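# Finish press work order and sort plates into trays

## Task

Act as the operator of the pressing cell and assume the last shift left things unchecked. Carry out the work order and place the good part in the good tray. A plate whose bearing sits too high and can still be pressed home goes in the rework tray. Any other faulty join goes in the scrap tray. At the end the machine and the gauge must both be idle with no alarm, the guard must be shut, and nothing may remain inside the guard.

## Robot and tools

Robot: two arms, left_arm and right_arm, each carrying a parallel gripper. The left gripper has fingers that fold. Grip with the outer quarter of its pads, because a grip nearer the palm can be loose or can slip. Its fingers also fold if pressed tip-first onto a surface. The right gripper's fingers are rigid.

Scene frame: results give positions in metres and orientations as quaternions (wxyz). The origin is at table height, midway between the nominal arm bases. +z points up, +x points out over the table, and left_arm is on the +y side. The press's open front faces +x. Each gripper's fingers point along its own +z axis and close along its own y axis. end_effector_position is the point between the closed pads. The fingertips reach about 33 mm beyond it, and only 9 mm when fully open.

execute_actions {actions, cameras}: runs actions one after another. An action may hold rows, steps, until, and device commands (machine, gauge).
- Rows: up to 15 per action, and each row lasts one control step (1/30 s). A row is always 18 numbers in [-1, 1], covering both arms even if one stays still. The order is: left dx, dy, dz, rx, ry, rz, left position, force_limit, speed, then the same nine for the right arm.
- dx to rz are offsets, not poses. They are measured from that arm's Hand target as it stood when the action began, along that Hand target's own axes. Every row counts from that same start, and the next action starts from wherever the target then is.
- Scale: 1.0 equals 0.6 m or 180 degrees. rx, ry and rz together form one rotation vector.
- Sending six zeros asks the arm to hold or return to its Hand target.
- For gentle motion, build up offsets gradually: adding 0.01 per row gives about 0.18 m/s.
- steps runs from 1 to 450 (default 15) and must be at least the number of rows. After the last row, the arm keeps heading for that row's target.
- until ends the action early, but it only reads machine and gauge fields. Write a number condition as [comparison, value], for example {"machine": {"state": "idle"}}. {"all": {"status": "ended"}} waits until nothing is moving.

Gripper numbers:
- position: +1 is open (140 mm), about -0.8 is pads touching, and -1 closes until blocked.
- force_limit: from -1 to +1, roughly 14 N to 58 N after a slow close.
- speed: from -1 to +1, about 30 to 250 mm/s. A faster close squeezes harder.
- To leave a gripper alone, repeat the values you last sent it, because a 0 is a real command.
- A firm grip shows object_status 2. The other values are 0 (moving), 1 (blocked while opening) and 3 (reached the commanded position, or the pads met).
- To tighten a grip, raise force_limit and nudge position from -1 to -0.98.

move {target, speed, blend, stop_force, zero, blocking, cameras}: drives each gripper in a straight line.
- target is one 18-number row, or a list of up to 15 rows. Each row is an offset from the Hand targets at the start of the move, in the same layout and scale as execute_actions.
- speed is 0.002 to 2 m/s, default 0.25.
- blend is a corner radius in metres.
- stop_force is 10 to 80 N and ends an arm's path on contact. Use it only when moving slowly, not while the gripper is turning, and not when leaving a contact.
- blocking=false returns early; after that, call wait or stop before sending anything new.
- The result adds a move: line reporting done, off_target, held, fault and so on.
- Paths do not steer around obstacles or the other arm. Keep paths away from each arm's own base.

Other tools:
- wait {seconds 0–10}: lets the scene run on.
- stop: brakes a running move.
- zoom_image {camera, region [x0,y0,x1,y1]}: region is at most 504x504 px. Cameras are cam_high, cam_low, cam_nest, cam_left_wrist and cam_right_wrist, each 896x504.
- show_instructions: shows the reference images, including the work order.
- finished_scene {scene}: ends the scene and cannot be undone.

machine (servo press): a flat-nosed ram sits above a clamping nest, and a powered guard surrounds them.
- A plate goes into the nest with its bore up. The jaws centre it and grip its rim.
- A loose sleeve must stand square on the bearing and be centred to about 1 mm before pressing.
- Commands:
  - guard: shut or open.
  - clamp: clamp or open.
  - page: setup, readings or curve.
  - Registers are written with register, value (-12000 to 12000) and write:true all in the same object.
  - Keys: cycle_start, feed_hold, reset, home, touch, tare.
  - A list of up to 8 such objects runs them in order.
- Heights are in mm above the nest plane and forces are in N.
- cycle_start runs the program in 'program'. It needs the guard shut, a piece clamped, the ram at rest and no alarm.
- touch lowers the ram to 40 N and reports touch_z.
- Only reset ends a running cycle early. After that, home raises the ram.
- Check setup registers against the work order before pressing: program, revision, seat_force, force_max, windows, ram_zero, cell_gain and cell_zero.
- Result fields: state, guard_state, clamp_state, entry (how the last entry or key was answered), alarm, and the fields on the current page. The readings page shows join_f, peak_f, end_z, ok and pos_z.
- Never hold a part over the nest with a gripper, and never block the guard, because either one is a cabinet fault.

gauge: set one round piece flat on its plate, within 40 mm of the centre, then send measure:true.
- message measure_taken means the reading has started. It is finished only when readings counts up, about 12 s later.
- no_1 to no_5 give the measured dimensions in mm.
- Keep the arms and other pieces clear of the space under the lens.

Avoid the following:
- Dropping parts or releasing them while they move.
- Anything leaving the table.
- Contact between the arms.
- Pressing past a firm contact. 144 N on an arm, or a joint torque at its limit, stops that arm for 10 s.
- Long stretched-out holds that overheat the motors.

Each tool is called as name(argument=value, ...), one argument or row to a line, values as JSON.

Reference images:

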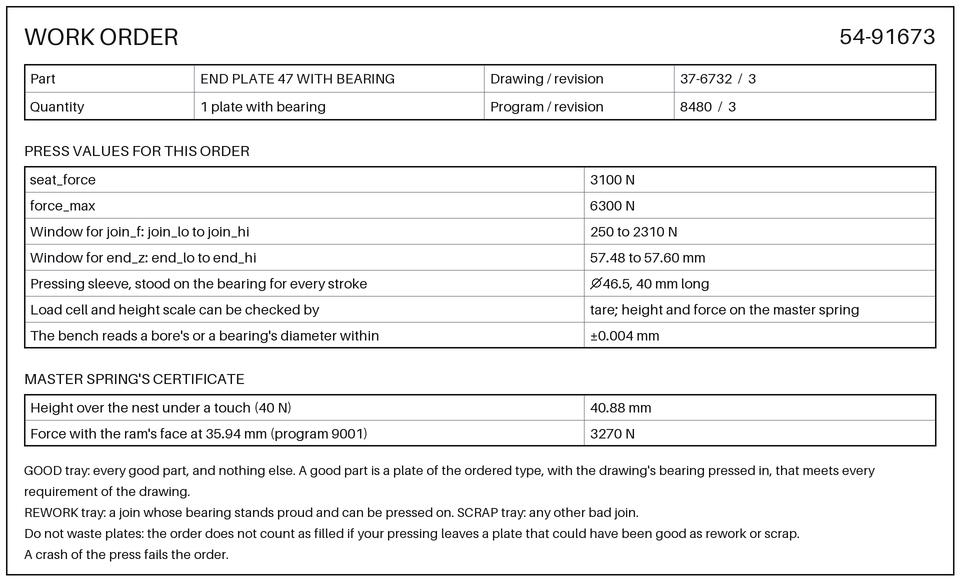

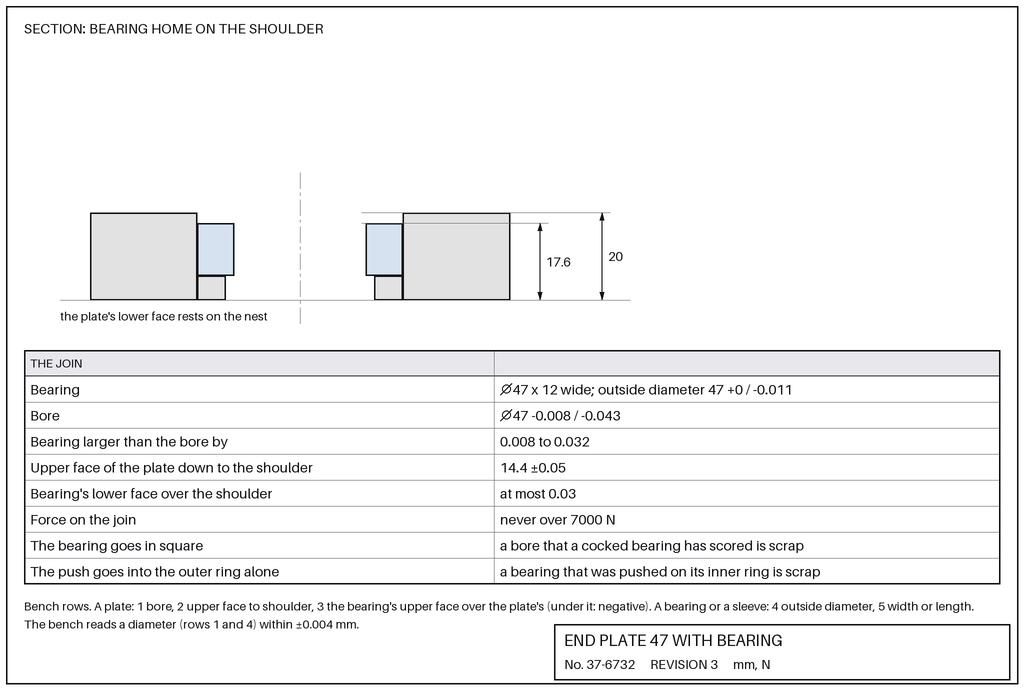

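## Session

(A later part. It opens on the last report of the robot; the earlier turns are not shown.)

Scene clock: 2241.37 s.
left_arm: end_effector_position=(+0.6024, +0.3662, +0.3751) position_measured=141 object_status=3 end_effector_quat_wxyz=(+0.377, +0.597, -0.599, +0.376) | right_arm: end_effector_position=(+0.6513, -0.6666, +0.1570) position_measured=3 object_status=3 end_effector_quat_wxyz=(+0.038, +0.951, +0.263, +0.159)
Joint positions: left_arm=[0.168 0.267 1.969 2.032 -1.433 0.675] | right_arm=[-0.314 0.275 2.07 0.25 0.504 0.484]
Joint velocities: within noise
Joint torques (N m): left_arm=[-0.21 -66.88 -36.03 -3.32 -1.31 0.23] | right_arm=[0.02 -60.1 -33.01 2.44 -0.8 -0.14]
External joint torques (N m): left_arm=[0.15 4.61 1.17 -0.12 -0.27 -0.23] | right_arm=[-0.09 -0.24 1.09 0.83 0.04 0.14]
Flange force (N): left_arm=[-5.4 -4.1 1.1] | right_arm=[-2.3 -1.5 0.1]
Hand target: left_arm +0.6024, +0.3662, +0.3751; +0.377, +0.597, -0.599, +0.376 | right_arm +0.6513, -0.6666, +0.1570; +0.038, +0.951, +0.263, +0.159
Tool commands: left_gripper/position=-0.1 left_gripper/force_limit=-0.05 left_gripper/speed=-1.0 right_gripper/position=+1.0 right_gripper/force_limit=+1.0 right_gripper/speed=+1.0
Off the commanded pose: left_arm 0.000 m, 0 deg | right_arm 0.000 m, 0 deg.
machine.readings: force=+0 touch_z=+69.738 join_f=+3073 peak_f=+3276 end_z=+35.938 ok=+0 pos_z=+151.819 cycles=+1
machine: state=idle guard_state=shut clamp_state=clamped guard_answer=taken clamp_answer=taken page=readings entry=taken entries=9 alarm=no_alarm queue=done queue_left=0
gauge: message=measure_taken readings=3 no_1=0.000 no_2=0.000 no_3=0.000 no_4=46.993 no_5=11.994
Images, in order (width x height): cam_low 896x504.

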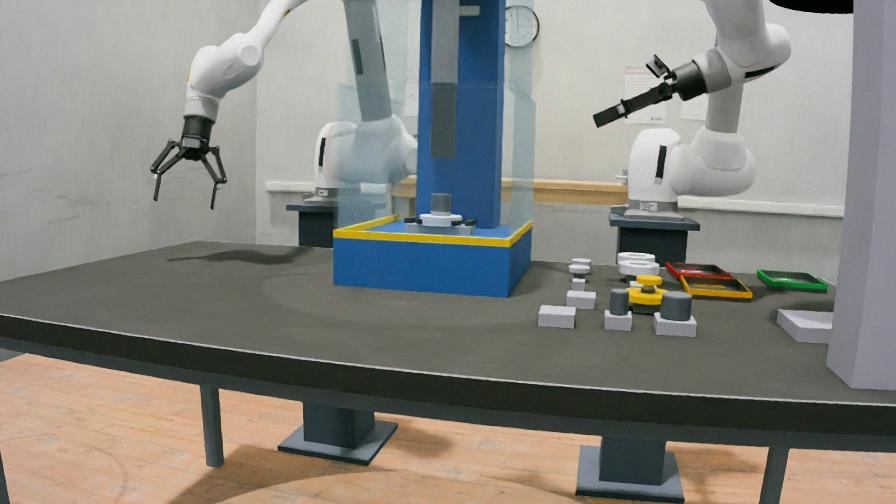

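execute_actions(
  actions=[
    {"machine":{"cycle_start":true},"steps":450,"until":{"machine":{"state":"done"}}},
  ],
  cameras=["cam_low"],
)

execute_actions(
  actions=[
    {"machine":{"page":"curve"},"steps":5},
  ],
  cameras=[],
)

Scene clock: 2262.90 s.
left_arm: end_effector_position=(+0.6024, +0.3662, +0.3751) position_measured=141 object_status=3 end_effector_quat_wxyz=(+0.377, +0.597, -0.599, +0.376) | right_arm: end_effector_position=(+0.6513, -0.6666, +0.1570) position_measured=3 object_status=3 end_effector_quat_wxyz=(+0.038, +0.951, +0.263, +0.159)
Joint positions: left_arm=[0.168 0.267 1.969 2.032 -1.432 0.675] | right_arm=[-0.314 0.275 2.07 0.25 0.504 0.484]
Joint velocities: within noise
Joint torques (N m): left_arm=[-0.01 -66.76 -36.06 -3.34 -1.32 0.31] | right_arm=[0.54 -60.09 -33.2 2.51 -0.83 -0.1]
External joint torques (N m): left_arm=[-0.08 4.27 0.99 -0.12 -0.26 -0.31] | right_arm=[-0.5 -0.27 1.25 0.77 0.06 0.11]
Flange force (N): left_arm=[-4.6 -4.1 1.2] | right_arm=[-3.1 -1.3 -0.1]
Hand target: left_arm +0.6024, +0.3662, +0.3751; +0.377, +0.597, -0.599, +0.376 | right_arm +0.6513, -0.6666, +0.1570; +0.038, +0.951, +0.263, +0.159
Tool commands: left_gripper/position=-0.1 left_gripper/force_limit=-0.05 left_gripper/speed=-1.0 right_gripper/position=+1.0 right_gripper/force_limit=+1.0 right_gripper/speed=+1.0
Off the commanded pose: left_arm 0.000 m, 0 deg | right_arm 0.000 m, 0 deg.
machine.readings: force=+0 touch_z=+69.738 join_f=+938 peak_f=+3441 end_z=+57.540 ok=+1 pos_z=+151.819 cycles=+2
machine: state=done guard_state=shut clamp_state=clamped guard_answer=taken clamp_answer=taken page=readings entry=taken entries=10 alarm=no_alarm queue=done queue_left=0
gauge: message=measure_taken readings=3 no_1=0.000 no_2=0.000 no_3=0.000 no_4=46.993 no_5=11.994
Images, in order (width x height): cam_low 896x504.

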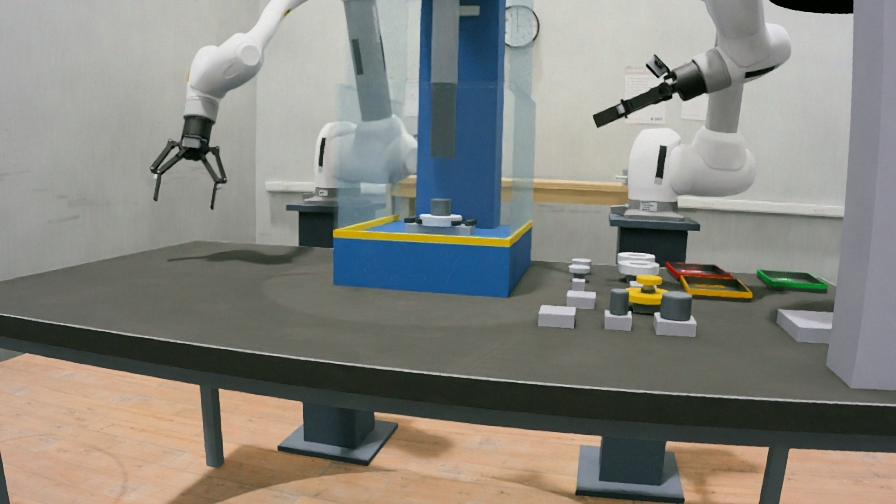

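Scene clock: 2263.27 s.
left_arm: end_effector_position=(+0.6024, +0.3662, +0.3751) position_measured=141 object_status=3 end_effector_quat_wxyz=(+0.377, +0.597, -0.599, +0.376) | right_arm: end_effector_position=(+0.6513, -0.6666, +0.1570) position_measured=3 object_status=3 end_effector_quat_wxyz=(+0.038, +0.951, +0.263, +0.159)
Joint positions: left_arm=[0.168 0.267 1.969 2.032 -1.432 0.675] | right_arm=[-0.314 0.275 2.07 0.25 0.504 0.484]
Joint velocities: within noise
Joint torques (N m): left_arm=[0.1 -66.62 -36.04 -3.32 -1.32 0.28] | right_arm=[0.04 -60.11 -33.02 2.48 -0.82 -0.14]
External joint torques (N m): left_arm=[-0.14 4.08 0.93 -0.15 -0.26 -0.28] | right_arm=[-0.09 -0.21 1.12 0.78 0.05 0.15]
Flange force (N): left_arm=[-4.4 -4.0 1.3] | right_arm=[-2.3 -1.5 0.1]
Hand target: left_arm +0.6024, +0.3662, +0.3751; +0.377, +0.597, -0.599, +0.376 | right_arm +0.6513, -0.6666, +0.1570; +0.038, +0.951, +0.263, +0.159
Tool commands: left_gripper/position=-0.1 left_gripper/force_limit=-0.05 left_gripper/speed=-1.0 right_gripper/position=+1.0 right_gripper/force_limit=+1.0 right_gripper/speed=+1.0
Off the commanded pose: left_arm 0.000 m, 0 deg | right_arm 0.000 m, 0 deg.
machine.curve: curve1_z=+71.200 curve1_f=+2 curve2_z=+69.257 curve2_f=+75 curve3_z=+67.314 curve3_f=+238 curve4_z=+65.371 curve4_f=+422 curve5_z=+63.429 curve5_f=+580 curve6_z=+61.486 curve6_f=+749 curve7_z=+59.543 curve7_f=+912 curve8_z=+57.600 curve8_f=+1036
machine: state=done guard_state=shut clamp_state=clamped guard_answer=taken clamp_answer=taken page=curve entry=taken entries=10 alarm=no_alarm queue=done queue_left=0
gauge: message=measure_taken readings=3 no_1=0.000 no_2=0.000 no_3=0.000 no_4=46.993 no_5=11.994
No camera images: "cameras" was empty.

execute_actions(
  actions=[
    {"machine":[{"page":"readings"},{"guard":"open"}],"steps":120,"until":{"machine":{"guard_state":"open"}}},
  ],
  cameras=[],
)

move(
  target=[
    [-0.0545,0.0018,0.40,0,0,0,-0.1,-0.05,-1,0,0,0,0,0,0,1,1,1],
    [-0.0545,0.0018,0.52,0,0,0,-0.1,-0.05,-1,0,0,0,0,0,0,1,1,1],
    [-0.0545,0.0018,0.6579,0,0,0,-0.1,-0.05,-1,0,0,0,0,0,0,1,1,1],
  ],
  speed=[0.25,0.12,0.06],
  blend=[0.02,0.02,0],
  cameras=["cam_left_wrist","cam_low"],
)

zoom_image(
  camera="cam_low",
  region=[410, 185, 480, 235],
)

Scene clock: 2283.80 s.
left_arm: end_effector_position=(+0.6024, +0.3662, +0.3751) position_measured=141 object_status=3 end_effector_quat_wxyz=(+0.377, +0.597, -0.599, +0.376) | right_arm: end_effector_position=(+0.6513, -0.6666, +0.1570) position_measured=3 object_status=3 end_effector_quat_wxyz=(+0.038, +0.951, +0.263, +0.159)
Joint positions: left_arm=[0.168 0.267 1.969 2.032 -1.432 0.675] | right_arm=[-0.314 0.275 2.07 0.25 0.504 0.484]
Joint velocities: within noise
Joint torques (N m): left_arm=[0.13 -66.7 -36.03 -3.33 -1.31 0.24] | right_arm=[0.04 -60.04 -33.08 2.5 -0.87 -0.14]
External joint torques (N m): left_arm=[-0.19 4.38 1.17 -0.11 -0.27 -0.24] | right_arm=[-0.26 -0.3 1.07 0.78 0.09 0.15]
Flange force (N): left_arm=[-4.9 -3.9 1.5] | right_arm=[-2.4 -1.3 -0.2]
Hand target: left_arm +0.6024, +0.3662, +0.3751; +0.377, +0.597, -0.599, +0.376 | right_arm +0.6513, -0.6666, +0.1570; +0.038, +0.951, +0.263, +0.159
Tool commands: left_gripper/position=-0.1 left_gripper/force_limit=-0.05 left_gripper/speed=-1.0 right_gripper/position=+1.0 right_gripper/force_limit=+1.0 right_gripper/speed=+1.0
Off the commanded pose: left_arm 0.000 m, 0 deg | right_arm 0.000 m, 0 deg.
machine.readings: force=+0 touch_z=+69.738 join_f=+938 peak_f=+3441 end_z=+57.540 ok=+1 pos_z=+151.819 cycles=+2
machine: state=done guard_state=open clamp_state=clamped guard_answer=taken clamp_answer=taken page=readings entry=taken entries=10 alarm=no_alarm queue=running queue_left=0
gauge: message=measure_taken readings=3 no_1=0.000 no_2=0.000 no_3=0.000 no_4=46.993 no_5=11.994
No camera images: "cameras" was empty.

Scene clock: 2287.10 s.
left_arm: end_effector_position=(+0.6002, +0.0243, +0.1751) position_measured=141 object_status=3 end_effector_quat_wxyz=(+0.377, +0.597, -0.599, +0.376) | right_arm: end_effector_position=(+0.6513, -0.6666, +0.1570) position_measured=3 object_status=3 end_effector_quat_wxyz=(+0.038, +0.951, +0.263, +0.159)
Joint positions: left_arm=[-0.396 0.55 2.039 1.5 -0.995 0.952] | right_arm=[-0.314 0.275 2.07 0.25 0.504 0.484]
Joint velocities: within noise
Joint torques (N m): left_arm=[0.04 -85.23 -27.47 -0.85 -1.71 0.27] | right_arm=[0.02 -60.15 -33.02 2.55 -0.88 -0.15]
External joint torques (N m): left_arm=[0.02 4.11 0.86 -0.22 -0.34 -0.27] | right_arm=[-0.03 -0.17 1.16 0.72 0.11 0.15]
Flange force (N): left_arm=[-5.3 -2.2 3.3] | right_arm=[-2.1 -1.6 0.0]
Hand target: left_arm +0.6002, +0.0243, +0.1751; +0.377, +0.597, -0.599, +0.376 | right_arm +0.6513, -0.6666, +0.1570; +0.038, +0.951, +0.263, +0.159
Off the commanded pose: left_arm 0.000 m, 0 deg | right_arm 0.000 m, 0 deg.
machine.readings: force=+0 touch_z=+69.738 join_f=+938 peak_f=+3441 end_z=+57.540 ok=+1 pos_z=+151.819 cycles=+2
machine: state=done guard_state=open clamp_state=clamped guard_answer=taken clamp_answer=taken page=readings entry=taken entries=10 alarm=no_alarm queue=done queue_left=0
gauge: message=measure_taken readings=3 no_1=0.000 no_2=0.000 no_3=0.000 no_4=46.993 no_5=11.994
move: done
Images, in order (width x height): cam_low 896x504, cam_left_wrist 896x504.

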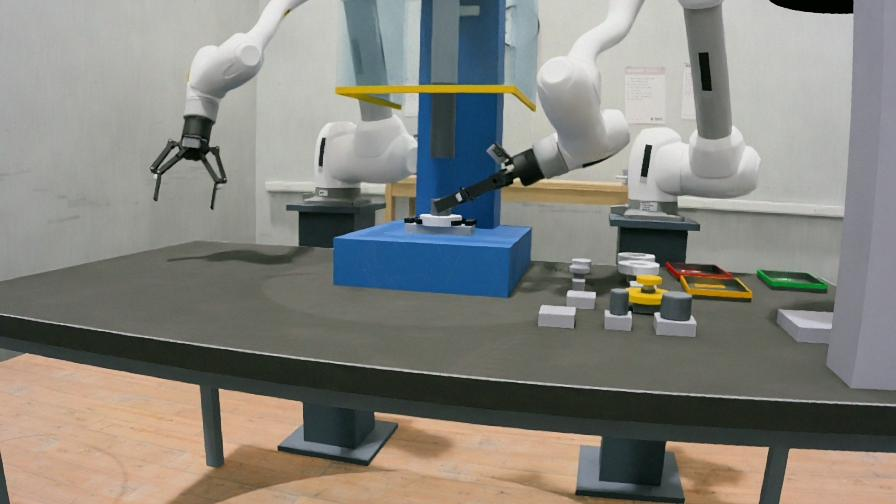

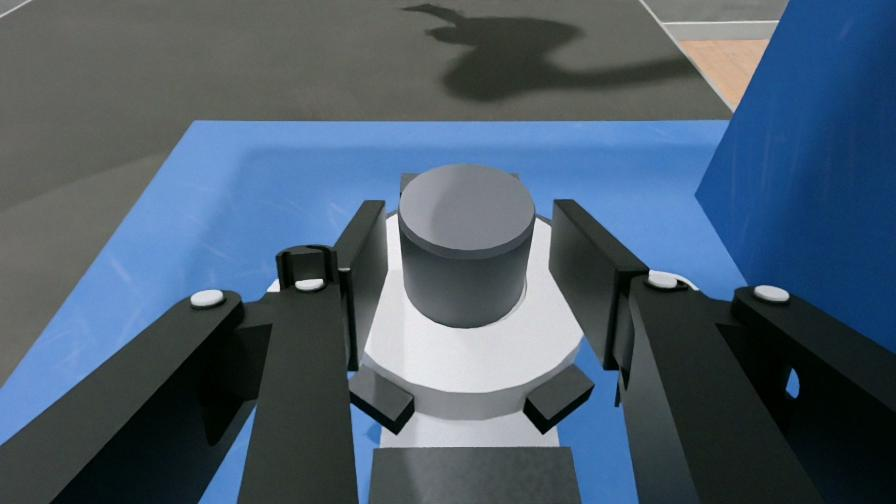

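Scaled by 7.200 from the camera's 896x504 image, which has a finer 1280x720 frame.

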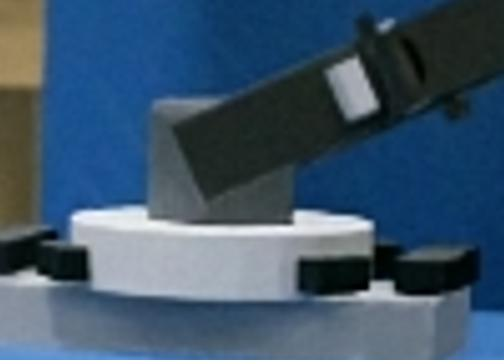

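execute_actions(
  actions=[
    {"rows":[[0.0034,-0.001,0.0012,0,0,0,-0.1,-0.05,-1,0,0,0,0,0,0,1,1,1],[0.0067,-0.002,0.0024,0,0,0,-0.1,-0.05,-1,0,0,0,0,0,0,1,1,1]],"steps":20},
    {"rows":[[0,0,0,0,0,0,-1,-0.05,-1,0,0,0,0,0,0,1,1,1]],"steps":45},
  ],
  cameras=[],
)

wait(
  seconds=1.0,
  cameras=["cam_left_wrist"],
)

move(
  target=[
    [0.0906,0,-0.0423,0,0,0,-1,-0.05,-1,0,0,0,0,0,0,1,1,1],
  ],
  speed=0.04,
  cameras=["cam_left_wrist","cam_low"],
)

Scene clock: 2301.90 s.
left_arm: end_effector_position=(+0.6014, +0.0213, +0.1781) position_measured=161 object_status=2 end_effector_quat_wxyz=(+0.377, +0.597, -0.599, +0.376) | right_arm: end_effector_position=(+0.6513, -0.6666, +0.1570) position_measured=3 object_status=3 end_effector_quat_wxyz=(+0.038, +0.951, +0.263, +0.159)
Joint positions: left_arm=[-0.4 0.548 2.034 1.501 -0.993 0.943] | right_arm=[-0.314 0.275 2.07 0.25 0.504 0.484]
Joint velocities: within noise
Joint torques (N m): left_arm=[-3.22 -82.8 -27.29 -0.67 -1.7 0.17] | right_arm=[0.26 -59.97 -33.21 2.51 -0.79 -0.08]
External joint torques (N m): left_arm=[3.05 1.95 0.38 -0.4 -0.34 -0.17] | right_arm=[-0.21 -0.41 1.28 0.76 0.02 0.09]
External joint torques at the end of the 1st action: left_arm=[0.04 4.5 0.67 -0.21 -0.29 -0.24] | right_arm=[-0.2 -0.13 1.04 0.79 0.05 0.17]
Flange force (N): left_arm=[-4.6 -2.7 -2.2] | right_arm=[-2.9 -1.8 -0.2]
Flange force at the end of the 1st action (N): left_arm=[-5.7 -2.9 3.8] | right_arm=[-2.2 -1.3 0.2]
Hand target: left_arm +0.6014, +0.0213, +0.1781; +0.377, +0.597, -0.599, +0.376 | right_arm +0.6513, -0.6666, +0.1570; +0.038, +0.951, +0.263, +0.159
Off the commanded pose: left_arm 0.000 m, 0 deg | right_arm 0.000 m, 0 deg.
machine.readings: force=+0 touch_z=+69.738 join_f=+938 peak_f=+3441 end_z=+57.540 ok=+1 pos_z=+151.819 cycles=+2
machine: state=done guard_state=open clamp_state=clamped guard_answer=taken clamp_answer=taken page=readings entry=taken entries=10 alarm=no_alarm queue=done queue_left=0
gauge: message=measure_taken readings=3 no_1=0.000 no_2=0.000 no_3=0.000 no_4=46.993 no_5=11.994
No camera images: "cameras" was empty.

Scene clock: 2302.90 s.
left_arm: end_effector_position=(+0.6014, +0.0213, +0.1781) position_measured=161 object_status=2 end_effector_quat_wxyz=(+0.377, +0.597, -0.599, +0.376) | right_arm: end_effector_position=(+0.6513, -0.6666, +0.1570) position_measured=3 object_status=3 end_effector_quat_wxyz=(+0.038, +0.951, +0.263, +0.159)
Joint positions: left_arm=[-0.4 0.548 2.034 1.501 -0.993 0.943] | right_arm=[-0.314 0.275 2.07 0.25 0.504 0.484]
Joint velocities: within noise
Joint torques (N m): left_arm=[-3.62 -82.87 -26.87 -0.55 -1.76 0.15] | right_arm=[0.24 -59.97 -33.04 2.52 -0.89 -0.14]
External joint torques (N m): left_arm=[3.58 1.62 -0.23 -0.54 -0.29 -0.16] | right_arm=[-0.32 -0.39 1.07 0.76 0.12 0.14]
Flange force (N): left_arm=[-4.3 -3.7 -2.7] | right_arm=[-2.5 -1.3 -0.4]
Hand target: left_arm +0.6014, +0.0213, +0.1781; +0.377, +0.597, -0.599, +0.376 | right_arm +0.6513, -0.6666, +0.1570; +0.038, +0.951, +0.263, +0.159
Tool commands: left_gripper/position=-1.0 left_gripper/force_limit=-0.05 left_gripper/speed=-1.0 right_gripper/position=+1.0 right_gripper/force_limit=+1.0 right_gripper/speed=+1.0
Off the commanded pose: left_arm 0.000 m, 0 deg | right_arm 0.000 m, 0 deg.
machine.readings: force=+0 touch_z=+69.738 join_f=+938 peak_f=+3441 end_z=+57.540 ok=+1 pos_z=+151.819 cycles=+2
machine: state=done guard_state=open clamp_state=clamped guard_answer=taken clamp_answer=taken page=readings entry=taken entries=10 alarm=no_alarm queue=done queue_left=0
gauge: message=measure_taken readings=3 no_1=0.000 no_2=0.000 no_3=0.000 no_4=46.993 no_5=11.994
wait: 1.00 s
Images, in order (width x height): cam_left_wrist 896x504.

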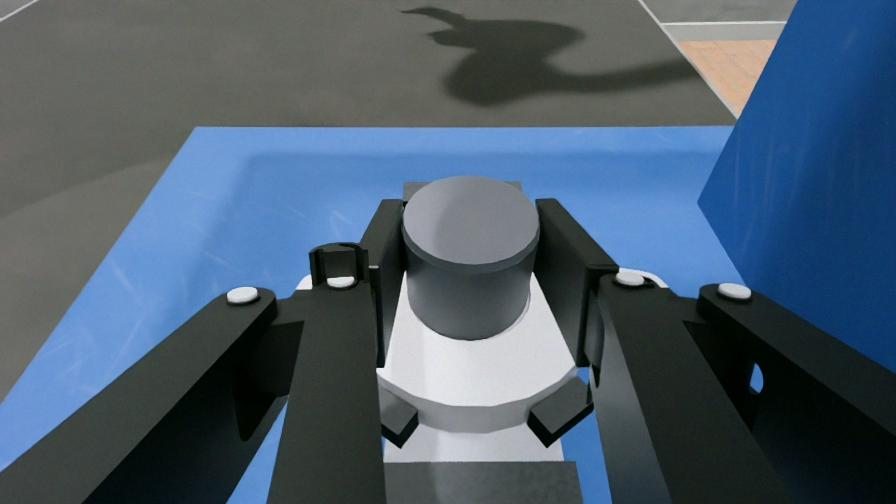

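Scene clock: 2304.70 s.
left_arm: end_effector_position=(+0.6014, +0.0207, +0.2381) position_measured=161 object_status=2 end_effector_quat_wxyz=(+0.377, +0.597, -0.599, +0.376) | right_arm: end_effector_position=(+0.6513, -0.6666, +0.1570) position_measured=3 object_status=3 end_effector_quat_wxyz=(+0.038, +0.951, +0.263, +0.159)
Joint positions: left_arm=[-0.401 0.46 2.017 1.569 -0.989 0.818] | right_arm=[-0.314 0.275 2.07 0.25 0.504 0.484]
Joint velocities: within noise
Joint torques (N m): left_arm=[-0.43 -84.17 -33.57 -2.26 -2.77 0.35] | right_arm=[0.01 -59.65 -33.06 2.52 -0.8 -0.14]
External joint torques (N m): left_arm=[0.19 7.87 3.22 0.84 0.91 -0.35] | right_arm=[-0.24 -0.62 1.19 0.74 0.04 0.15]
Flange force (N): left_arm=[-9.2 -3.1 5.1] | right_arm=[-2.7 -1.8 -0.6]
Hand target: left_arm +0.6014, +0.0207, +0.2381; +0.377, +0.597, -0.599, +0.376 | right_arm +0.6513, -0.6666, +0.1570; +0.038, +0.951, +0.263, +0.159
Off the commanded pose: left_arm 0.000 m, 0 deg | right_arm 0.000 m, 0 deg.
machine.readings: force=+0 touch_z=+69.738 join_f=+938 peak_f=+3441 end_z=+57.540 ok=+1 pos_z=+151.819 cycles=+2
machine: state=done guard_state=open clamp_state=clamped guard_answer=taken clamp_answer=taken page=readings entry=taken entries=10 alarm=no_alarm queue=done queue_left=0
gauge: message=measure_taken readings=3 no_1=0.000 no_2=0.000 no_3=0.000 no_4=46.993 no_5=11.994
move: done
Images, in order (width x height): cam_low 896x504, cam_left_wrist 896x504.

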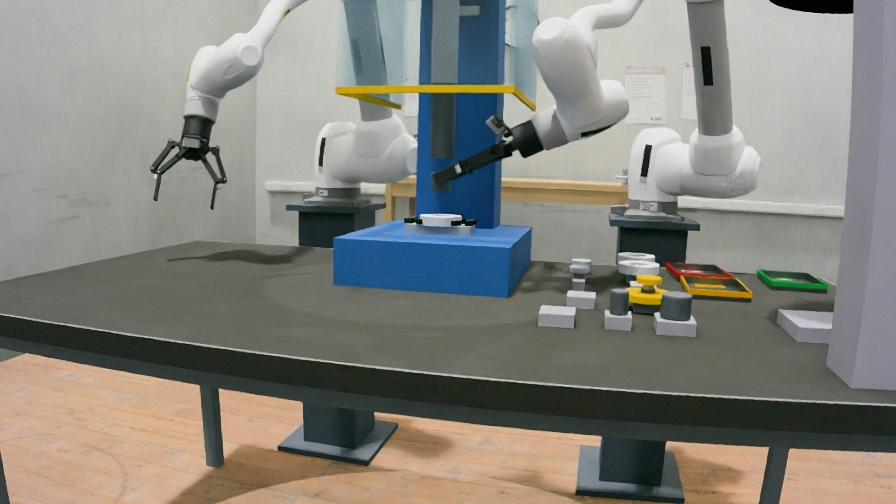

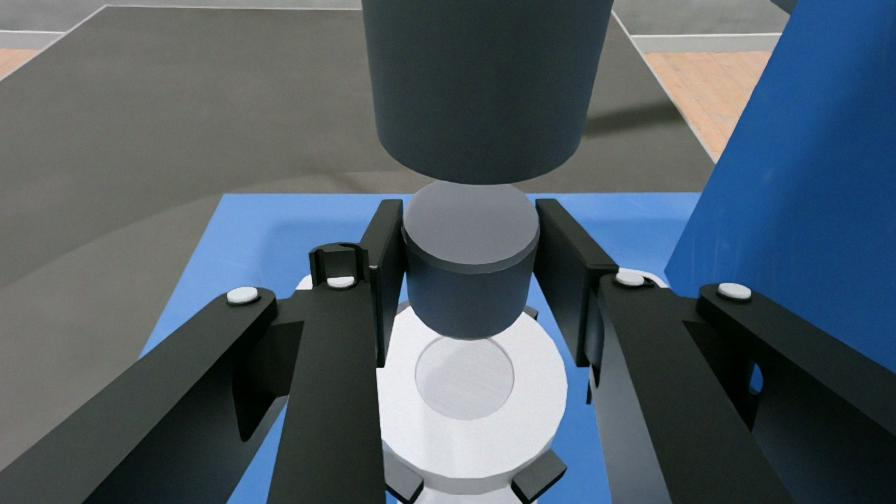

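move(
  target=[
    [-0.1888,-0.031,-0.6093,0,0,0,-1,-0.05,-1,0,0,0,0,0,0,1,1,1],
    [-0.218,-0.1977,-0.6325,0.453,0,-0.211,-1,-0.05,-1,0,0,0,0,0,0,1,1,1],
  ],
  speed=[0.25,0.25],
  blend=[0.03,0],
  cameras=["cam_left_wrist"],
)

Scene clock: 2319.53 s.
left_arm: end_effector_position=(+0.7214, +0.4190, +0.2841) position_measured=161 object_status=2 end_effector_quat_wxyz=(-0.003, +0.843, -0.005, +0.538) | right_arm: end_effector_position=(+0.6513, -0.6666, +0.1570) position_measured=3 object_status=3 end_effector_quat_wxyz=(+0.038, +0.951, +0.263, +0.159)
Joint positions: left_arm=[-0.349 0.148 2.374 -0.589 -0.573 1.947] | right_arm=[-0.314 0.275 2.07 0.25 0.504 0.484]
Joint velocities: within noise
Joint torques (N m): left_arm=[0 -48.26 -28.98 3.21 -3.56 0.3] | right_arm=[0.18 -60.54 -33.01 2.48 -0.88 -0.11]
External joint torques (N m): left_arm=[-0.02 8.05 4.05 -0.64 1.19 -0.3] | right_arm=[-0.52 0.26 1.04 0.8 0.1 0.11]
Flange force (N): left_arm=[-11.7 2.1 9.8] | right_arm=[-2.6 -0.5 0.7]
Hand target: left_arm +0.7214, +0.4190, +0.2841; -0.003, +0.843, -0.005, +0.538 | right_arm +0.6513, -0.6666, +0.1570; +0.038, +0.951, +0.263, +0.159
Off the commanded pose: left_arm 0.000 m, 0 deg | right_arm 0.000 m, 0 deg.
machine.readings: force=+0 touch_z=+69.738 join_f=+938 peak_f=+3441 end_z=+57.540 ok=+1 pos_z=+151.819 cycles=+2
machine: state=done guard_state=open clamp_state=clamped guard_answer=taken clamp_answer=taken page=readings entry=taken entries=10 alarm=no_alarm queue=done queue_left=0
gauge: message=measure_taken readings=3 no_1=0.000 no_2=0.000 no_3=0.000 no_4=46.993 no_5=11.994
move: done
Images, in order (width x height): cam_left_wrist 896x504.

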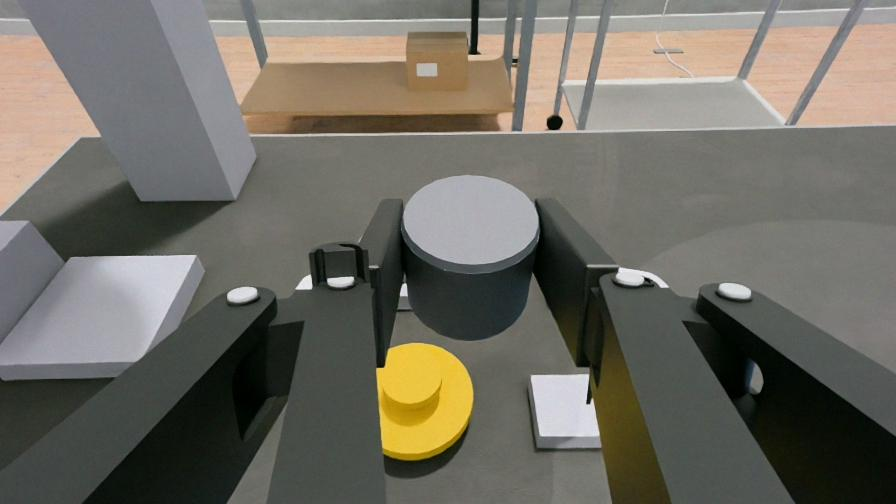

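move(
  target=[
    [-0.0767,0.2055,0.3642,0,0,0,-1,-0.05,-1,0,0,0,0,0,0,1,1,1],
    [-0.1667,0.2055,0.4787,0,0,0,-1,-0.05,-1,0,0,0,0,0,0,1,1,1],
  ],
  speed=[0.25,0.1],
  blend=[0.02,0],
  cameras=["cam_left_wrist","cam_low"],
)

zoom_image(
  camera="cam_low",
  region=[520, 260, 620, 340],
)

Scene clock: 2330.40 s.
left_arm: end_effector_position=(+0.9391, +0.2970, +0.0710) position_measured=161 object_status=2 end_effector_quat_wxyz=(-0.003, +0.843, -0.005, +0.538) | right_arm: end_effector_position=(+0.6513, -0.6666, +0.1570) position_measured=3 object_status=3 end_effector_quat_wxyz=(+0.038, +0.951, +0.263, +0.159)
Joint positions: left_arm=[-0.414 0.755 1.95 -0.553 -0.745 1.83] | right_arm=[-0.314 0.275 2.07 0.25 0.504 0.484]
Joint velocities: within noise
Joint torques (N m): left_arm=[0.05 -99.11 -21.12 2.63 -3.74 0.28] | right_arm=[0.73 -60.08 -33.11 2.46 -0.9 -0.08]
External joint torques (N m): left_arm=[-0.12 9.8 3.02 -0.65 1.27 -0.28] | right_arm=[-0.87 -0.24 1.16 0.82 0.13 0.08]
Flange force (N): left_arm=[-11.0 1.8 7.5] | right_arm=[-3.5 -0.6 -0.2]
Hand target: left_arm +0.9391, +0.2970, +0.0710; -0.003, +0.843, -0.005, +0.538 | right_arm +0.6513, -0.6666, +0.1570; +0.038, +0.951, +0.263, +0.159
Off the commanded pose: left_arm 0.000 m, 0 deg | right_arm 0.000 m, 0 deg.
machine.readings: force=+0 touch_z=+69.738 join_f=+938 peak_f=+3441 end_z=+57.540 ok=+1 pos_z=+151.819 cycles=+2
machine: state=done guard_state=open clamp_state=clamped guard_answer=taken clamp_answer=taken page=readings entry=taken entries=10 alarm=no_alarm queue=done queue_left=0
gauge: message=measure_taken readings=3 no_1=0.000 no_2=0.000 no_3=0.000 no_4=46.993 no_5=11.994
move: done
Images, in order (width x height): cam_low 896x504, cam_left_wrist 896x504.

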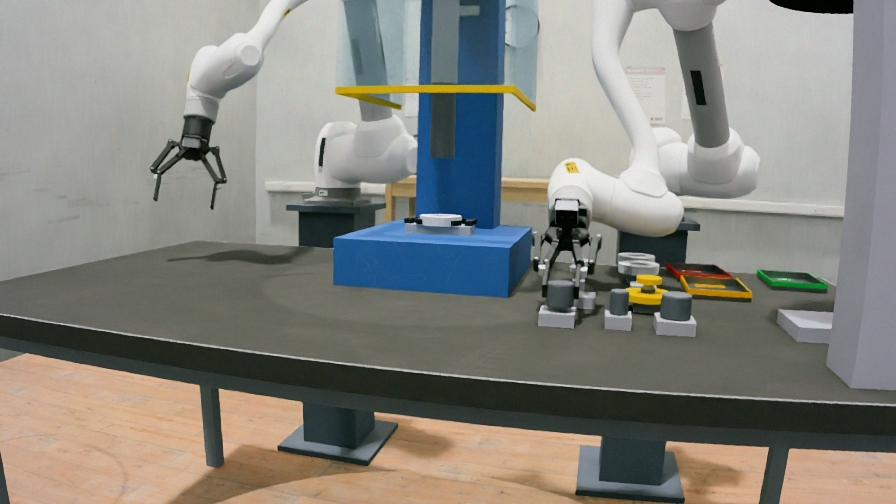

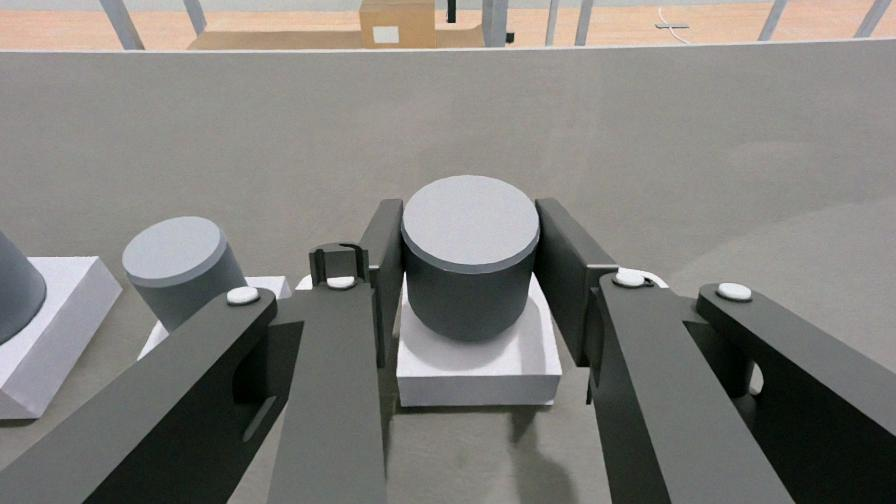

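Scaled by 5.040 from the camera's 896x504 image, which has a finer 1280x720 frame.

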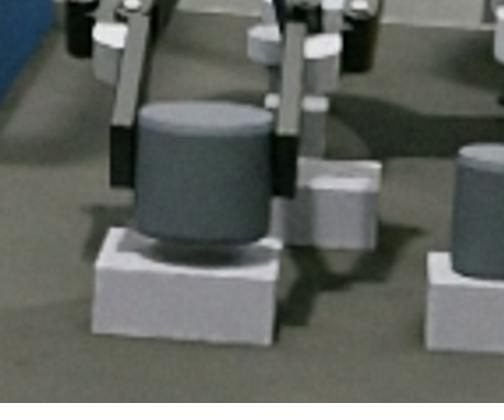

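move(
  target=[
    [-0.02265,0.002,0.01057,0,0,0,-1,-0.05,-1,0,0,0,0,0,0,1,1,1],
  ],
  speed=0.012,
  stop_force=10,
  cameras=[],
)

execute_actions(
  actions=[
    {"rows":[[0,0,0,0,0,0,0.0,-0.05,-0.9,0,0,0,0,0,0,1,1,1]],"steps":40},
  ],
  cameras=["cam_left_wrist"],
)

Scene clock: 2338.50 s.
left_arm: end_effector_position=(+0.9393, +0.2965, +0.0627) position_measured=161 object_status=2 end_effector_quat_wxyz=(-0.003, +0.843, -0.005, +0.538) | right_arm: end_effector_position=(+0.6513, -0.6666, +0.1570) position_measured=3 object_status=3 end_effector_quat_wxyz=(+0.038, +0.951, +0.263, +0.159)
Joint positions: left_arm=[-0.415 0.768 1.948 -0.547 -0.756 1.822] | right_arm=[-0.314 0.275 2.07 0.25 0.504 0.484]
Joint velocities: within noise
Joint torques (N m): left_arm=[-4.96 -84.97 -14.72 3.07 1.1 0.41] | right_arm=[0.21 -59.9 -33.1 2.47 -0.78 -0.12]
External joint torques (N m): left_arm=[4.9 -4.72 -2.79 -1.15 -3.56 -0.41] | right_arm=[-0.43 -0.42 1.13 0.8 0.01 0.13]
Flange force (N): left_arm=[3.0 -4.5 -0.9] | right_arm=[-2.9 -1.3 -0.3]
Hand target: left_arm +0.9393, +0.2965, +0.0627; -0.003, +0.843, -0.005, +0.538 (not the last commanded pose) | right_arm +0.6513, -0.6666, +0.1570; +0.038, +0.951, +0.263, +0.159
Off the commanded pose: left_arm 0.007 m, 0 deg | right_arm 0.000 m, 0 deg.
machine.readings: force=+0 touch_z=+69.738 join_f=+938 peak_f=+3441 end_z=+57.540 ok=+1 pos_z=+151.819 cycles=+2
machine: state=done guard_state=open clamp_state=clamped guard_answer=taken clamp_answer=taken page=readings entry=taken entries=10 alarm=no_alarm queue=done queue_left=0
gauge: message=measure_taken readings=3 no_1=0.000 no_2=0.000 no_3=0.000 no_4=46.993 no_5=11.994
move: contact (left_arm)
No camera images: "cameras" was empty.

Scene clock: 2340.03 s.
left_arm: end_effector_position=(+0.9393, +0.2965, +0.0627) position_measured=129 object_status=3 end_effector_quat_wxyz=(-0.003, +0.843, -0.005, +0.538) | right_arm: end_effector_position=(+0.6513, -0.6666, +0.1570) position_measured=3 object_status=3 end_effector_quat_wxyz=(+0.038, +0.951, +0.263, +0.159)
Joint positions: left_arm=[-0.415 0.768 1.948 -0.547 -0.756 1.822] | right_arm=[-0.314 0.275 2.07 0.25 0.504 0.484]
Joint velocities: within noise
Joint torques (N m): left_arm=[-0.09 -94.18 -18.05 2.23 -2.12 0.29] | right_arm=[0.27 -60.16 -33.27 2.48 -0.83 -0.05]
External joint torques (N m): left_arm=[-0.15 4.54 0.43 -0.3 -0.33 -0.29] | right_arm=[-0.35 -0.13 1.44 0.78 0.07 0.06]
Flange force (N): left_arm=[-6.2 1.4 4.6] | right_arm=[-3.2 -1.5 0.2]
Hand target: left_arm +0.9393, +0.2965, +0.0627; -0.003, +0.843, -0.005, +0.538 | right_arm +0.6513, -0.6666, +0.1570; +0.038, +0.951, +0.263, +0.159
Off the commanded pose: left_arm 0.000 m, 0 deg | right_arm 0.000 m, 0 deg.
machine.readings: force=+0 touch_z=+69.738 join_f=+938 peak_f=+3441 end_z=+57.540 ok=+1 pos_z=+151.819 cycles=+2
machine: state=done guard_state=open clamp_state=clamped guard_answer=taken clamp_answer=taken page=readings entry=taken entries=10 alarm=no_alarm queue=done queue_left=0
gauge: message=measure_taken readings=3 no_1=0.000 no_2=0.000 no_3=0.000 no_4=46.993 no_5=11.994
Images, in order (width x height): cam_left_wrist 896x504.

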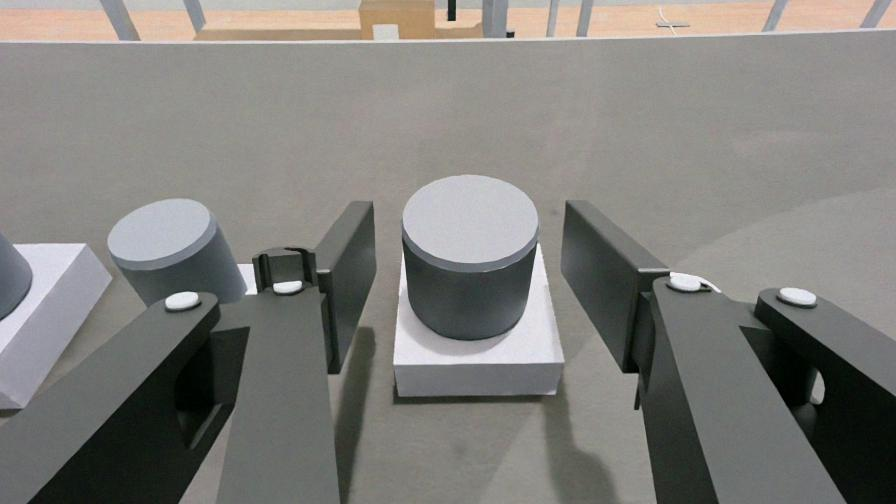

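move(
  target=[
    [0,0,-0.1333,0,0,0,0.0,-0.05,-0.9,0,0,0,0,0,0,1,1,1],
    [0.1797,-0.2058,-0.487,0,0,0,0.0,-0.05,-0.9,0,0,0,0,0,0,1,1,1],
    [0.1183,-0.1725,-0.6423,-0.453,0,0.211,0.0,-0.05,-0.9,0,0,0,0,0,0,1,1,1],
  ],
  speed=[0.08,0.25,0.25],
  blend=[0.02,0.03,0],
  cameras=["cam_low"],
)

execute_actions(
  actions=[
    {"rows":[[0,0,0,0,0,0,0.7,-0.05,0,0,0,0,0,0,0,1,1,1]],"steps":25},
  ],
  cameras=["cam_left_wrist"],
)

Scene clock: 2367.93 s.
left_arm: end_effector_position=(+0.6201, +0.3989, +0.2905) position_measured=129 object_status=3 end_effector_quat_wxyz=(+0.377, +0.597, -0.600, +0.377) | right_arm: end_effector_position=(+0.6513, -0.6666, +0.1570) position_measured=3 object_status=3 end_effector_quat_wxyz=(+0.038, +0.951, +0.263, +0.159)
Joint positions: left_arm=[0.215 0.4 1.976 2.041 -1.4 0.818] | right_arm=[-0.314 0.275 2.07 0.25 0.504 0.484]
Joint velocities: within noise
Joint torques (N m): left_arm=[0 -75.58 -32.54 -2.97 -1.48 0.29] | right_arm=[-0.3 -60.06 -33.15 2.56 -0.85 -0.14]
External joint torques (N m): left_arm=[-0.09 3.98 1.25 -0.08 -0.36 -0.3] | right_arm=[0.45 -0.32 1.26 0.71 0.08 0.15]
Flange force (N): left_arm=[-4.8 -2.6 1.5] | right_arm=[-1.7 -2.4 -0.1]
Hand target: left_arm +0.6201, +0.3989, +0.2905; +0.377, +0.597, -0.600, +0.377 | right_arm +0.6513, -0.6666, +0.1570; +0.038, +0.951, +0.263, +0.159
Off the commanded pose: left_arm 0.000 m, 0 deg | right_arm 0.000 m, 0 deg.
machine.readings: force=+0 touch_z=+69.738 join_f=+938 peak_f=+3441 end_z=+57.540 ok=+1 pos_z=+151.819 cycles=+2
machine: state=done guard_state=open clamp_state=clamped guard_answer=taken clamp_answer=taken page=readings entry=taken entries=10 alarm=no_alarm queue=done queue_left=0
gauge: message=measure_taken readings=3 no_1=0.000 no_2=0.000 no_3=0.000 no_4=46.993 no_5=11.994
move: done
Images, in order (width x height): cam_low 896x504.

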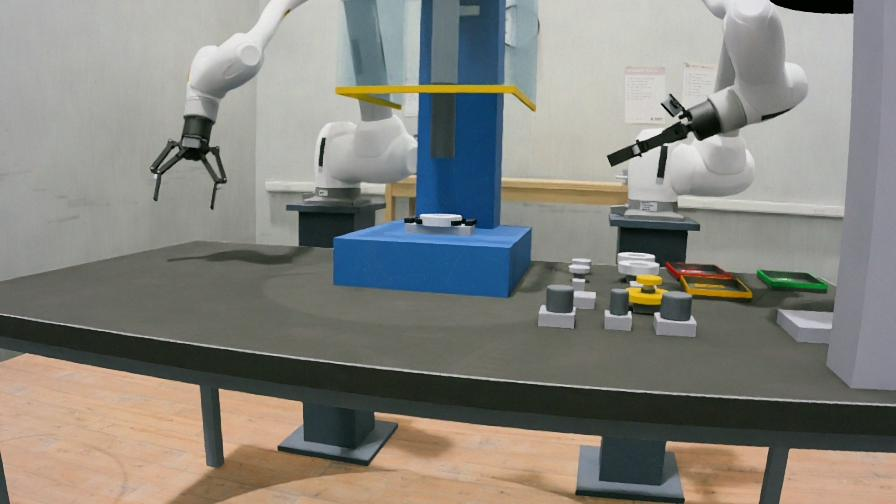

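Scene clock: 2368.97 s.
left_arm: end_effector_position=(+0.6201, +0.3989, +0.2905) position_measured=41 object_status=3 end_effector_quat_wxyz=(+0.377, +0.597, -0.600, +0.377) | right_arm: end_effector_position=(+0.6513, -0.6666, +0.1570) position_measured=3 object_status=3 end_effector_quat_wxyz=(+0.038, +0.951, +0.263, +0.159)
Joint positions: left_arm=[0.215 0.4 1.976 2.041 -1.4 0.818] | right_arm=[-0.314 0.275 2.07 0.25 0.504 0.484]
Joint velocities: within noise
Joint torques (N m): left_arm=[-0.35 -76.1 -32.32 -2.89 -1.53 0.24] | right_arm=[0.36 -60.24 -33.1 2.48 -0.82 -0.2]
External joint torques (N m): left_arm=[0.25 4.3 0.99 -0.14 -0.28 -0.24] | right_arm=[-0.38 -0.1 1.2 0.79 0.05 0.21]
Flange force (N): left_arm=[-5.5 -3.3 1.1] | right_arm=[-2.6 -1.3 0.1]
Hand target: left_arm +0.6201, +0.3989, +0.2905; +0.377, +0.597, -0.600, +0.377 | right_arm +0.6513, -0.6666, +0.1570; +0.038, +0.951, +0.263, +0.159
Off the commanded pose: left_arm 0.000 m, 0 deg | right_arm 0.000 m, 0 deg.
machine.readings: force=+0 touch_z=+69.738 join_f=+938 peak_f=+3441 end_z=+57.540 ok=+1 pos_z=+151.819 cycles=+2
machine: state=done guard_state=open clamp_state=clamped guard_answer=taken clamp_answer=taken page=readings entry=taken entries=10 alarm=no_alarm queue=done queue_left=0
gauge: message=measure_taken readings=3 no_1=0.000 no_2=0.000 no_3=0.000 no_4=46.993 no_5=11.994
Images, in order (width x height): cam_left_wrist 896x504.

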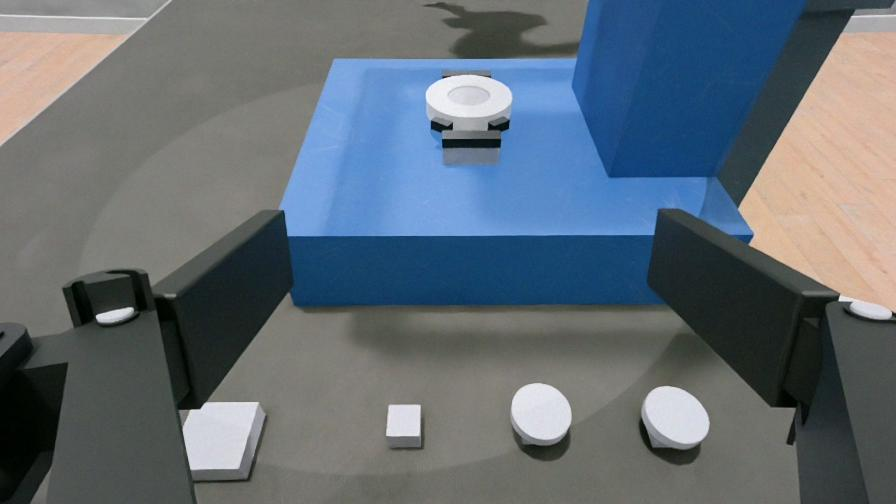

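move(
  target=[
    [0.1197,0.0333,0.4753,0,0,0,0.7,-0.05,0,0,0,0,0,0,0,1,1,1],
    [0.1218,0.0333,0.6575,0,0,0,0.7,-0.05,0,0,0,0,0,0,0,1,1,1],
    [0.0528,0.0333,0.6897,0,0,0,0.7,-0.05,0,0,0,0,0,0,0,1,1,1],
  ],
  speed=[0.25,0.15,0.08],
  blend=[0.02,0.01,0],
  cameras=["cam_left_wrist","cam_low"],
)

zoom_image(
  camera="cam_low",
  region=[400, 190, 480, 240],
)

Scene clock: 2382.37 s.
left_arm: end_effector_position=(+0.5989, +0.0121, +0.1404) position_measured=41 object_status=3 end_effector_quat_wxyz=(+0.377, +0.597, -0.600, +0.377) | right_arm: end_effector_position=(+0.6513, -0.6666, +0.1570) position_measured=3 object_status=3 end_effector_quat_wxyz=(+0.038, +0.951, +0.263, +0.159)
Joint positions: left_arm=[-0.416 0.607 2.037 1.446 -0.991 1.019] | right_arm=[-0.314 0.275 2.07 0.25 0.504 0.484]
Joint velocities: within noise
Joint torques (N m): left_arm=[-0.1 -88.21 -25.45 -0.58 -1.79 0.28] | right_arm=[0.38 -60.44 -33.16 2.5 -0.82 -0.17]
External joint torques (N m): left_arm=[-0.05 4.23 0.63 -0.25 -0.33 -0.29] | right_arm=[-0.68 0.18 1.24 0.78 0.05 0.18]
Flange force (N): left_arm=[-5.5 -2.3 3.7] | right_arm=[-3.0 -0.8 0.5]
Hand target: left_arm +0.5989, +0.0121, +0.1404; +0.377, +0.597, -0.600, +0.377 | right_arm +0.6513, -0.6666, +0.1570; +0.038, +0.951, +0.263, +0.159
Off the commanded pose: left_arm 0.000 m, 0 deg | right_arm 0.000 m, 0 deg.
machine.readings: force=+0 touch_z=+69.738 join_f=+938 peak_f=+3441 end_z=+57.540 ok=+1 pos_z=+151.819 cycles=+2
machine: state=done guard_state=open clamp_state=clamped guard_answer=taken clamp_answer=taken page=readings entry=taken entries=10 alarm=no_alarm queue=done queue_left=0
gauge: message=measure_taken readings=3 no_1=0.000 no_2=0.000 no_3=0.000 no_4=46.993 no_5=11.994
move: done
Images, in order (width x height): cam_low 896x504, cam_left_wrist 896x504.

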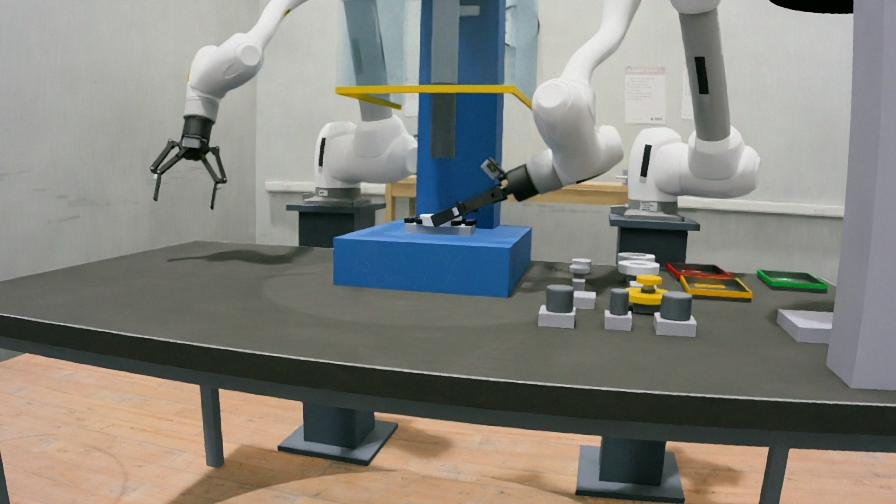

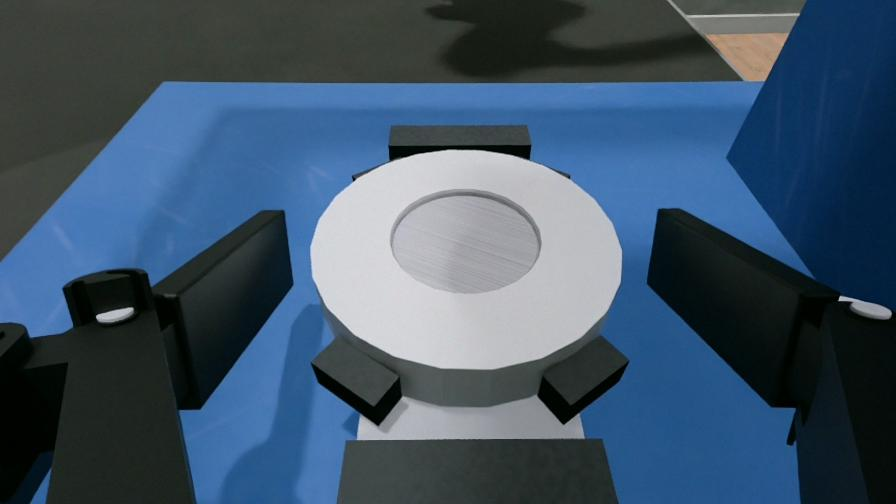

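Scaled by 6.300 from the camera's 896x504 image, which has a finer 1280x720 frame.

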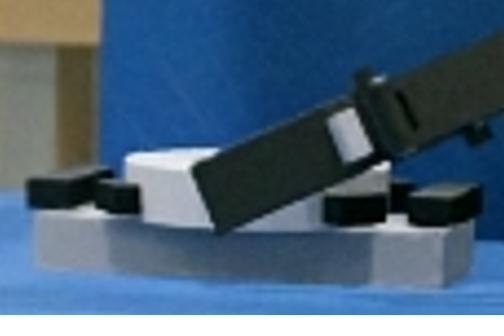

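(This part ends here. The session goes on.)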